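# Place the strawberry cake in the white basket

## Task

Get the strawberry cake inside the white basket while the basket and every other object stay roughly where they started, and finish with neither arm or gripper in contact with any of them.

## Robot and tools

Robot: two 6-joint arms with parallel grippers, left_arm and right_arm. Joint order on each arm, base to hand: waist (joint1), shoulder (joint2), elbow (joint3), wrist pitch (joint4), wrist yaw (joint5), wrist roll (joint6), then the gripper opening. Stated ranges in rad: waist -2.618 to 3.054, shoulder 0.000 to 3.142, elbow 0.000 to 3.142, wrist pitch -1.571 to 1.571, wrist yaw -1.571 to 1.571, wrist roll -2.094 to 2.094. Wrist yaw is sign-flipped against the URDF in everything sent and read, so a URDF angle of 1.2 shows as about -1.2. Real limits may differ from the stated ones by up to 0.059 rad.

Frame: all hand positions (m) and quat_wxyz are in the scene frame. Origin sits at table height halfway between the nominal arm bases; +z points up, +x points out over the table, and left_arm is on the +y side (this is unrelated to left/right in images). Calibrated bases: left_arm at (-0.026, +0.301, 0), right_arm at (+0.053, -0.333, 0). end_effector_position is the point between the finger pads, roughly 1 cm short of the fingertips; fingers extend along the gripper's +z and close along its y. Printed hand poses may be a few cm off, more when stretched out.

A row is always 14 numbers in [-1, 1], one flat list covering both arms: left_arm's six joint values then its opening, then right_arm's six joints then its opening. The joint values are offsets, not poses: each counts from the Joint targets shown at the start of the action (not from the previous row). Scale: 1.0 equals 2.224 rad for waist, shoulder and elbow, and 8.485 rad for the three wrist joints. So 0 means hold the current target. The opening is absolute: +1 fully open, -1 closed; in between it commands the reading of grip_measured. To leave a gripper unchanged, resend its current command (see Tool commands); a 0 there means half-open.

execute_actions(actions, cameras): actions is a list of up to 15 actions; each action is a table of up to 15 rows, one row per 1/30 s step, the last row being held for the remaining of the 15 steps (0.5 s per action). An empty list just reports state and images. An action that would push a joint more than 0.059 rad beyond its range is rejected for both arms; a malformed or failing first action rejects the whole call. Repeating an offset in a later action moves the joint further.

move(target, speed, blend, opening_speed, blocking, cameras): target is one 14-number row or a list of up to 15 rows, all offsets measured from the same current Joint targets (not chained). All joints travel together, so the hand follows a curve, with no collision avoidance. speed is rad/s for the joint with the longest travel, 0.01 to 12.57, default 0.5 (one number or one per target). blend in rad rounds corners of a list. opening_speed (0.2 or more, per second on the -1..1 scale) makes grip changes gradual; use a low value when closing on something squashable. Minimum path 0.5 s; paths over 10 s stop short. blocking=false returns after about 0.5 s while the move continues. The result adds a move: line such as done, off_target (resting more than 0.035 rad from target), moving, held or fault, plus limits=held if steps were withheld. done does not mean no contact.

wait(seconds 0 to 10) lets time pass; stop brakes a running move; zoom_image(camera, region [x0,y0,x1,y1] in pixels, at most 504x504) enlarges part of the latest image from cam_head_left, cam_head_right, cam_left_wrist or cam_right_wrist (each 672x504). read_manual gives licence text only. finished_scene(scene) ends the scene irreversibly.

Result lines: Joint positions and Joint velocities, one block per arm in joint order (rad, rad/s) plus finger gap (m; 0.094 open). Joint targets is the base for your next offsets. grip_measured uses the command scale and may read up to about 2.7 mm wide when empty; on a hard part it may read a bit below the part's width. grip_effort_nm is motor effort (negative closing), not pad force. Joint torques include gravity, have offsets, and the first three wrap at ±28 N m. 'joint sent to its limit' means a joint was stopped at its end; 'joint command not followed' means the clearance check altered targets; 'within noise' means an arm's velocities are essentially zero. MOTOR HOT appears at 75 °C; at 90 °C the arm folds and goes idle, at 100 °C it drops.

Limits on motion: each joint target stays within 0.339 rad (first three) or 2.2 rad (wrists) of its measured angle, and targets that would move a hand over 200 mm are scaled back. Tiny offsets may not move a joint at all.

Avoid: dropping or releasing objects in motion, fast impacts, pressing hard into the table or objects, arms striking or gripping each other, anything leaving the table, and long holding or stretching that heats motors. To stop pressing, command targets back past the measured positions. Release by commanding an opening well above grip_measured, then move clear so nothing is touched at the end.

Each tool is called after "Request:" by a JSON object that holds its "api" and its "payload", one argument or row to a line.

## Session

Request:
{"api": "execute_actions", "payload": {
  "actions": [],
  "cameras": ["cam_head_right","cam_head_left"]
}}

Scene clock: 0.00 s.
left_arm: end_effector_position=(+0.3753, +0.2977, +0.1035) grip_measured=+1.000 grip_effort_nm=n/a end_effector_quat_wxyz=(+0.586, +0.042, +0.806, -0.072) | right_arm: end_effector_position=(+0.4622, -0.3357, +0.1305) grip_measured=+1.000 grip_effort_nm=n/a end_effector_quat_wxyz=(+0.634, +0.023, +0.773, -0.029)
Joint positions: left_arm=[0.077 1.568 0.393 0.855 -0.268 0.017 0.094] | right_arm=[0.031 1.561 0.381 0.982 -0.115 0.006 0.094]
Joint velocities: within noise
Joint torques (N m): no reading
Motor temperatures (°C): left_arm=[22 26 23 21 23 19 23] | right_arm=[23 24 24 29 23 21 20]
Heat: left arm: 26 °C; right arm: 29 °C.
Joint targets: left_arm=[0.077 1.563 0.398 0.849 -0.269 0.017] | right_arm=[0.031 1.558 0.384 0.971 -0.116 0.006]
Tool commands: left_gripper/opening=+1.0 right_gripper/opening=+1.0
Images, in order (width x height): cam_head_left 672x504, cam_head_right 672x504.

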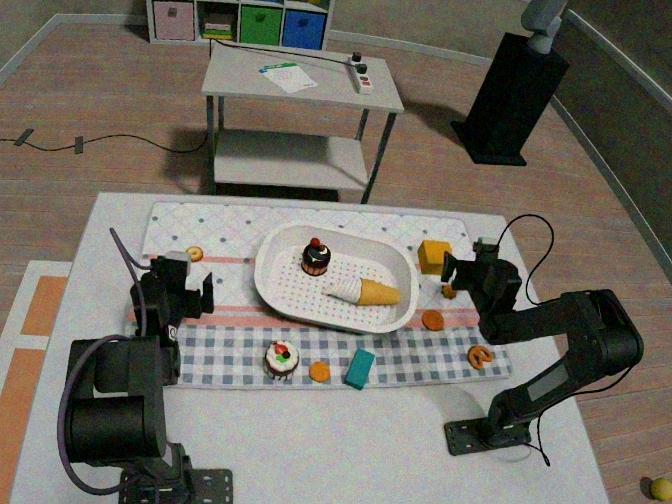

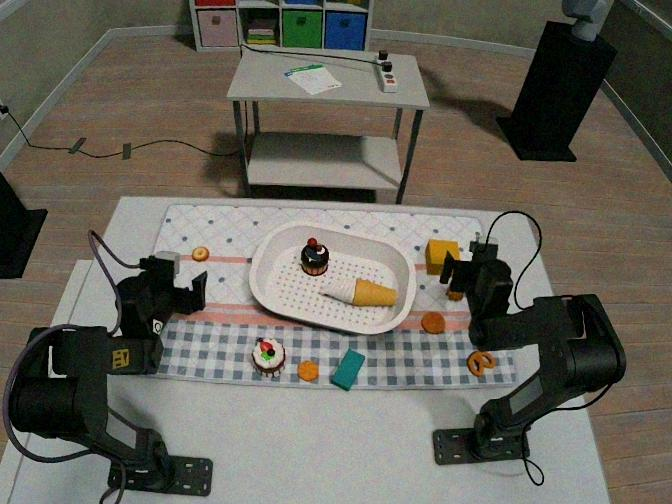

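Request:
{"api": "move", "payload": {
  "target": [
    [0,0,0.38,-0.153,0.0317,-0.002,1,0,0,0,0,0,0,1],
    [-0.349,0.0737,0.472,-0.2522,0.0317,-0.002,1,0,0,0,0,0,0,1]
  ],
  "speed": 1.6,
  "blend": 0.25,
  "cameras": ["cam_left_wrist"]
}}

Scene clock: 8.07 s.
left_arm: end_effector_position=(+0.2170, +0.1063, +0.1173) grip_measured=+1.000 grip_effort_nm=0.002 end_effector_quat_wxyz=(+0.002, +0.332, +0.943, -0.006) | right_arm: end_effector_position=(+0.4622, -0.3357, +0.1305) grip_measured=+1.000 grip_effort_nm=0.027 end_effector_quat_wxyz=(+0.634, +0.023, +0.773, -0.029)
Joint positions: left_arm=[-0.703 1.715 1.418 -1.266 -0.009 0.006 0.094] | right_arm=[0.031 1.561 0.381 0.982 -0.115 0.006 0.094]
Joint velocities: within noise
Joint torques (N m): left_arm=[0.29 -6.19 8.13 0.11 0.09 -0.04] | right_arm=[0.03 -4.82 6.67 1.6 -0.05 -0.01]
Motor temperatures (°C): left_arm=[22 26 23 23 23 19 23] | right_arm=[23 25 25 30 23 21 20]
Heat: left arm: 26 °C; right arm: 30 °C.
Joint targets: left_arm=[-0.699 1.727 1.448 -1.291 0.000 0.000] | right_arm=[0.031 1.558 0.384 0.971 -0.116 0.006]
move: done
Images, in order (width x height): cam_left_wrist 672x504.

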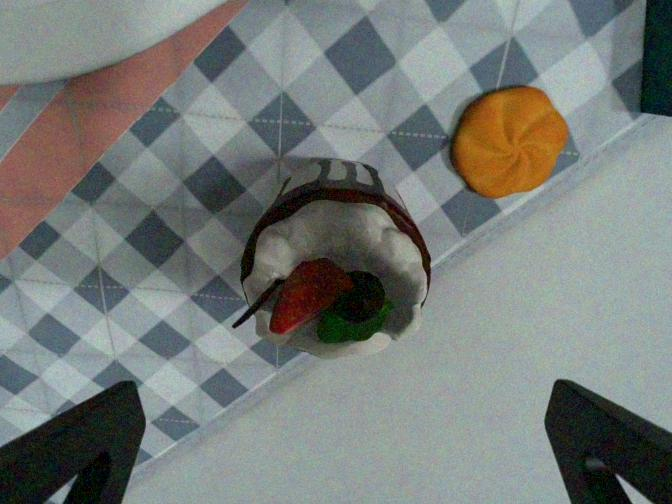

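Request:
{"api": "move", "payload": {
  "target": [
    [0,0.0346,-0.1344,0.0441,0,0,1,0,0,0,0,0,0,1],
    [0,0.0346,-0.1344,0.0441,0,0,0.34,0,0,0,0,0,0,1],
    [0,0,0.0687,-0.0183,0,0,0.34,0,0,0,0,0,0,1],
    [0.0697,0.1106,0.1799,0.0137,0,-0.0589,0.34,0,0,0,0,0,0,1]
  ],
  "speed": [0.5,0.5,0.9,1.0],
  "blend": [0,0,0.1,0],
  "opening_speed": 0.9,
  "cameras": ["cam_left_wrist"]
}}

Scene clock: 26.30 s.
left_arm: end_effector_position=(+0.3472, +0.0910, +0.1425) grip_measured=+0.406 grip_effort_nm=-1.023 end_effector_quat_wxyz=(+0.097, +0.011, +0.994, -0.056) | right_arm: end_effector_position=(+0.4622, -0.3357, +0.1305) grip_measured=+1.000 grip_effort_nm=0.027 end_effector_quat_wxyz=(+0.634, +0.023, +0.773, -0.029)
Joint positions: left_arm=[-0.543 1.967 1.817 -1.195 -0.005 -0.491 0.066] | right_arm=[0.031 1.561 0.381 0.982 -0.115 0.006 0.094]
Joint velocities: within noise
Joint torques (N m): left_arm=[-0.16 -9.36 8.61 1.03 0.04 -0.09] | right_arm=[0.03 -4.81 6.65 1.6 -0.04 0]
Motor temperatures (°C): left_arm=[22 27 25 22 23 19 23] | right_arm=[23 25 26 32 23 21 20]
Heat: left arm: 27 °C; right arm: 32 °C.
Joint targets: left_arm=[-0.544 1.973 1.849 -1.174 0.000 -0.500] | right_arm=[0.031 1.558 0.384 0.971 -0.116 0.006]
move: done
Images, in order (width x height): cam_left_wrist 672x504.

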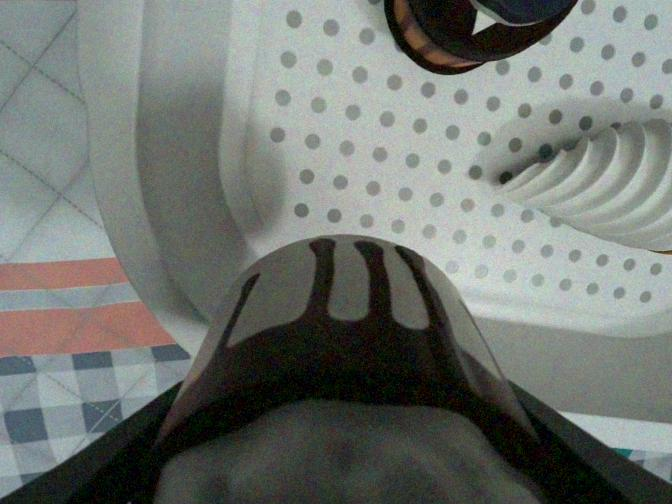

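Request:
{"api": "move", "payload": {
  "target": [
    [-0.0121,0.2010,0.1268,-0.0138,0,0,0.34,0,0,0,0,0,0,1],
    [-0.0121,0.2010,0.1268,-0.0138,0,0,0.62,0,0,0,0,0,0,1],
    [-0.0121,0.0706,0.0216,0.0008,0,0,0.62,0,0,0,0,0,0,1],
    [-0.0121,-0.145,0.0216,0.0008,0,0,0.62,0,0,0,0,0,0,1],
    [0.12,-0.19,-0.112,0.0008,0,0,0.62,0,0,0,0,0,0,1]
  ],
  "speed": [0.4,0.4,0.5,1.2,1.2],
  "blend": [0,0,0.03,0.1,0],
  "opening_speed": 0.6,
  "cameras": ["cam_head_right","cam_head_left"]
}}

Scene clock: 50.23 s.
left_arm: end_effector_position=(+0.3313, +0.2139, +0.2292) grip_measured=+0.618 grip_effort_nm=0.110 end_effector_quat_wxyz=(+0.209, -0.123, +0.967, -0.080) | right_arm: end_effector_position=(+0.4622, -0.3357, +0.1305) grip_measured=+1.000 grip_effort_nm=0.032 end_effector_quat_wxyz=(+0.634, +0.023, +0.773, -0.029)
Joint positions: left_arm=[-0.273 1.563 1.605 -1.163 0.002 -0.494 0.076] | right_arm=[0.031 1.561 0.381 0.982 -0.115 0.006 0.094]
Joint velocities: within noise
Joint torques (N m): left_arm=[-0.43 -7.17 5.75 1.21 -0.02 -0.04] | right_arm=[0.05 -4.82 6.67 1.6 -0.05 0]
Motor temperatures (°C): left_arm=[22 29 27 22 23 19 24] | right_arm=[23 25 26 33 23 21 20]
Heat: left arm: 29 °C; right arm: 33 °C.
Joint targets: left_arm=[-0.277 1.550 1.600 -1.167 0.000 -0.500] | right_arm=[0.031 1.558 0.384 0.971 -0.116 0.006]
move: done
Images, in order (width x height): cam_head_left 672x504, cam_head_right 672x504.

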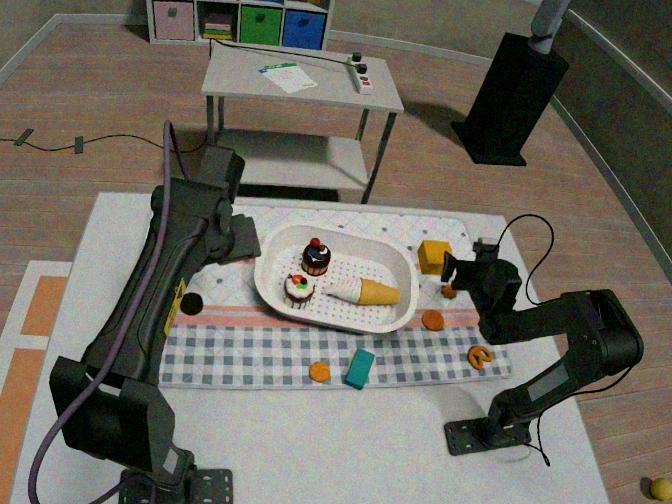

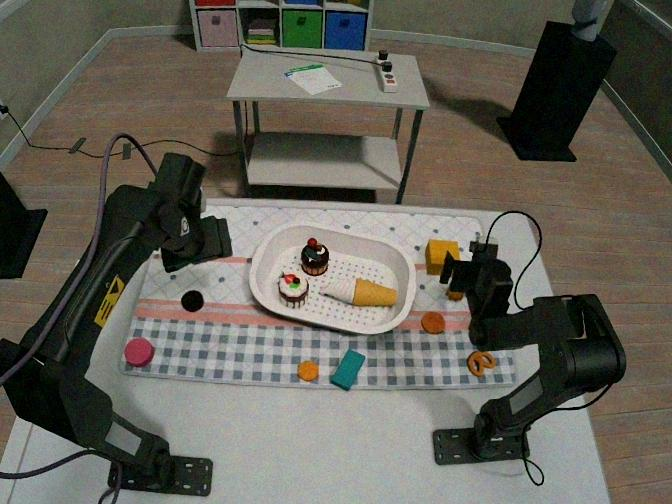

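Request:
{"api": "finished_scene", "payload": {
  "scene": 2
}}

The scene is finished: the task was done.


## Next scene

The same job, from a new start.

Request:
{"api": "execute_actions", "payload": {
  "actions": [],
  "cameras": ["cam_head_right"]
}}

Scene clock: 0.00 s.
left_arm: end_effector_position=(+0.3701, +0.3334, +0.1050) grip_measured=+1.000 grip_effort_nm=n/a end_effector_quat_wxyz=(+0.593, -0.053, +0.803, +0.032) | right_arm: end_effector_position=(+0.4655, -0.3440, +0.1221) grip_measured=+1.000 grip_effort_nm=n/a end_effector_quat_wxyz=(+0.618, +0.034, +0.785, -0.032)
Joint positions: left_arm=[0.018 1.543 0.359 0.885 0.068 -0.032 0.094] | right_arm=[0.01 1.573 0.405 0.93 -0.111 0.019 0.094]
Joint velocities: within noise
Joint torques (N m): no reading
Motor temperatures (°C): left_arm=[22 24 22 20 23 19 23] | right_arm=[23 22 23 26 23 21 20]
Heat: left arm: 24 °C; right arm: 26 °C.
Joint targets: left_arm=[0.018 1.538 0.364 0.880 0.068 -0.032] | right_arm=[0.010 1.570 0.408 0.918 -0.112 0.019]
Tool commands: left_gripper/opening=+1.0 right_gripper/opening=+1.0
Images, in order (width x height): cam_head_right 672x504.

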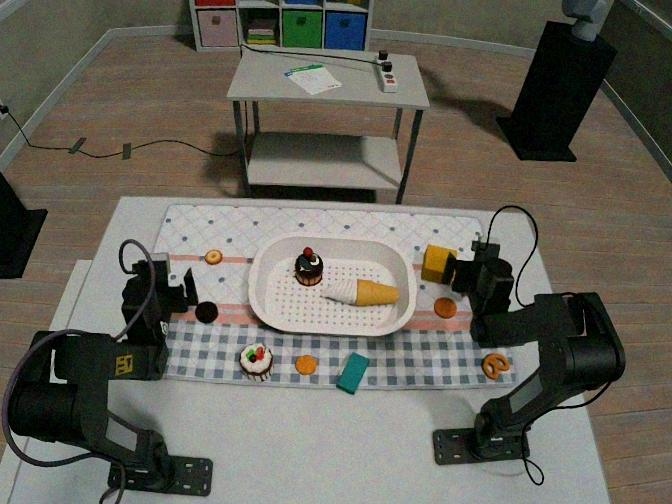

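Request:
{"api": "move", "payload": {
  "target": [
    [0,0,0.38,-0.153,-0.008,0.0038,1,0,0,0,0,0,0,1],
    [-0.3053,0.0301,0.4272,-0.2546,-0.008,0.0038,1,0,0,0,0,0,0,1]
  ],
  "speed": 1.6,
  "blend": 0.25,
  "cameras": ["cam_left_wrist"]
}}

Scene clock: 7.50 s.
left_arm: end_effector_position=(+0.1997, +0.1375, +0.1167) grip_measured=+1.000 grip_effort_nm=0.002 end_effector_quat_wxyz=(+0.002, +0.307, +0.952, -0.001) | right_arm: end_effector_position=(+0.4655, -0.3440, +0.1221) grip_measured=+1.000 grip_effort_nm=0.032 end_effector_quat_wxyz=(+0.618, +0.034, +0.785, -0.032)
Joint positions: left_arm=[-0.66 1.594 1.285 -1.257 0 -0.006 0.094] | right_arm=[0.01 1.573 0.405 0.93 -0.111 0.019 0.094]
Joint velocities: within noise
Joint torques (N m): left_arm=[-0.05 -5.23 7.98 0.11 -0.01 0.09] | right_arm=[0.03 -5 6.61 1.54 -0.05 -0.01]
Motor temperatures (°C): left_arm=[22 25 22 23 23 19 23] | right_arm=[23 22 23 28 23 21 20]
Heat: left arm: 25 °C; right arm: 28 °C.
Joint targets: left_arm=[-0.661 1.605 1.314 -1.281 0.000 0.000] | right_arm=[0.010 1.570 0.408 0.918 -0.112 0.019]
move: done
Images, in order (width x height): cam_left_wrist 672x504.

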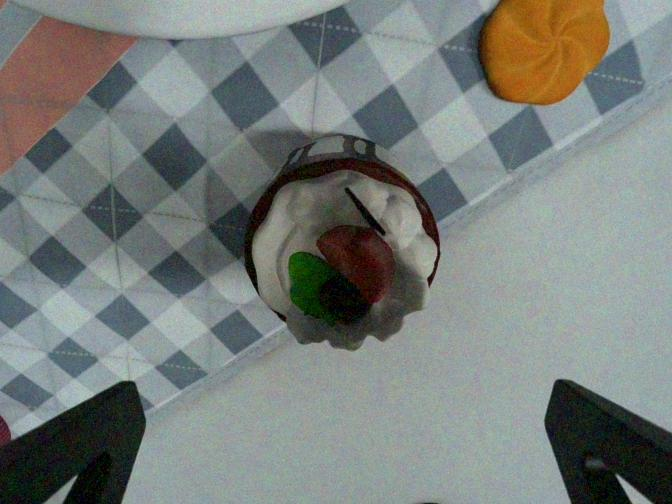

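Request:
{"api": "move", "payload": {
  "target": [
    [-0.003,0.0477,-0.1236,0.0450,0,0,1,0,0,0,0,0,0,1],
    [-0.003,0.0477,-0.1236,0.0450,0,0,0.34,0,0,0,0,0,0,1],
    [-0.003,0,0.0687,-0.0183,0,0,0.34,0,0,0,0,0,0,1],
    [0.0445,0.1376,0.2023,0.0151,0,-0.0589,0.34,0,0,0,0,0,0,1]
  ],
  "speed": [0.5,0.5,0.9,1.0],
  "blend": [0,0,0.1,0],
  "opening_speed": 0.9,
  "cameras": ["cam_left_wrist"]
}}

Scene clock: 23.97 s.
left_arm: end_effector_position=(+0.3305, +0.0919, +0.1425) grip_measured=+0.407 grip_effort_nm=-1.023 end_effector_quat_wxyz=(+0.098, +0.020, +0.994, -0.054) | right_arm: end_effector_position=(+0.4655, -0.3440, +0.1221) grip_measured=+1.000 grip_effort_nm=0.027 end_effector_quat_wxyz=(+0.618, +0.034, +0.785, -0.032)
Joint positions: left_arm=[-0.563 1.906 1.732 -1.173 0.001 -0.492 0.066] | right_arm=[0.01 1.573 0.405 0.93 -0.111 0.019 0.094]
Joint velocities: within noise
Joint torques (N m): left_arm=[0.1 -9.05 8.53 1.01 -0.01 -0.06] | right_arm=[0.03 -5.01 6.61 1.54 -0.05 -0.01]
Motor temperatures (°C): left_arm=[22 26 23 22 23 19 23] | right_arm=[23 23 24 31 23 21 20]
Heat: left arm: 26 °C; right arm: 31 °C.
Joint targets: left_arm=[-0.562 1.911 1.764 -1.153 0.000 -0.500] | right_arm=[0.010 1.570 0.408 0.918 -0.112 0.019]
move: done
Images, in order (width x height): cam_left_wrist 672x504.

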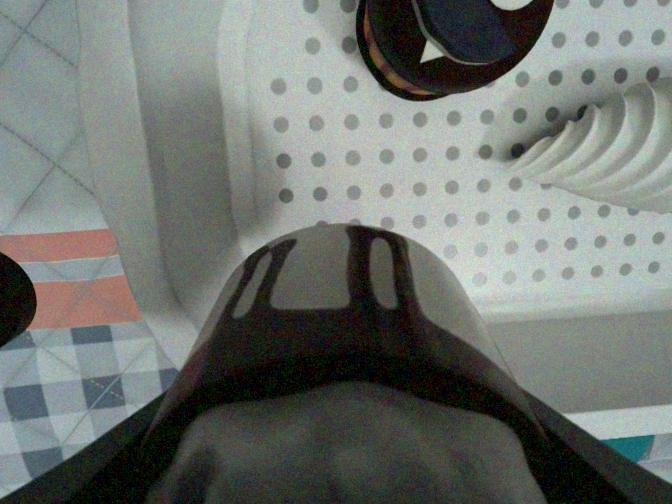

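Request:
{"api": "move", "payload": {
  "target": [
    [-0.0117,0.1906,0.0976,-0.0087,0,0,0.34,0,0,0,0,0,0,1],
    [-0.0117,0.1906,0.0976,-0.0087,0,0,0.62,0,0,0,0,0,0,1],
    [-0.0117,0.0625,-0.0076,0.0059,0,0,0.62,0,0,0,0,0,0,1],
    [-0.0117,-0.1443,-0.0076,0.0059,0,0,0.62,0,0,0,0,0,0,1],
    [0.12,-0.163,-0.0737,0.0059,0,0,0.62,0,0,0,0,0,0,1]
  ],
  "speed": [0.4,0.4,0.5,1.2,1.2],
  "blend": [0,0,0.03,0.1,0],
  "opening_speed": 0.6,
  "cameras": ["cam_head_right"]
}}

Scene clock: 37.37 s.
left_arm: end_effector_position=(+0.3439, +0.2038, +0.2423) grip_measured=+0.618 grip_effort_nm=0.110 end_effector_quat_wxyz=(+0.245, -0.113, +0.958, -0.096) | right_arm: end_effector_position=(+0.4655, -0.3440, +0.1221) grip_measured=+1.000 grip_effort_nm=0.027 end_effector_quat_wxyz=(+0.618, +0.034, +0.785, -0.032)
Joint positions: left_arm=[-0.29 1.553 1.609 -1.093 0.002 -0.494 0.076] | right_arm=[0.01 1.573 0.405 0.93 -0.111 0.019 0.094]
Joint velocities: within noise
Joint torques (N m): left_arm=[-0.4 -6.63 5.42 1.24 -0.01 -0.04] | right_arm=[0.03 -5.01 6.61 1.54 -0.05 -0.01]
Motor temperatures (°C): left_arm=[22 27 25 22 23 19 23] | right_arm=[23 23 24 32 23 21 20]
Heat: left arm: 27 °C; right arm: 32 °C.
Joint targets: left_arm=[-0.295 1.548 1.600 -1.102 0.000 -0.500] | right_arm=[0.010 1.570 0.408 0.918 -0.112 0.019]
move: done
Images, in order (width x height): cam_head_right 672x504.

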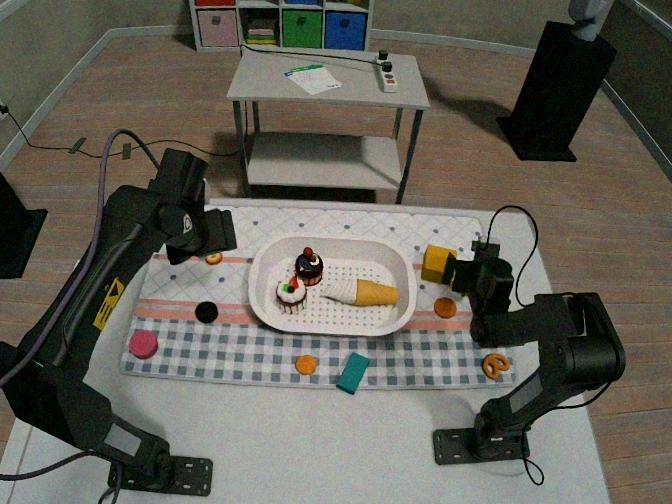

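Request:
{"api": "finished_scene", "payload": {
  "scene": 3
}}

The scene is finished: the task was done.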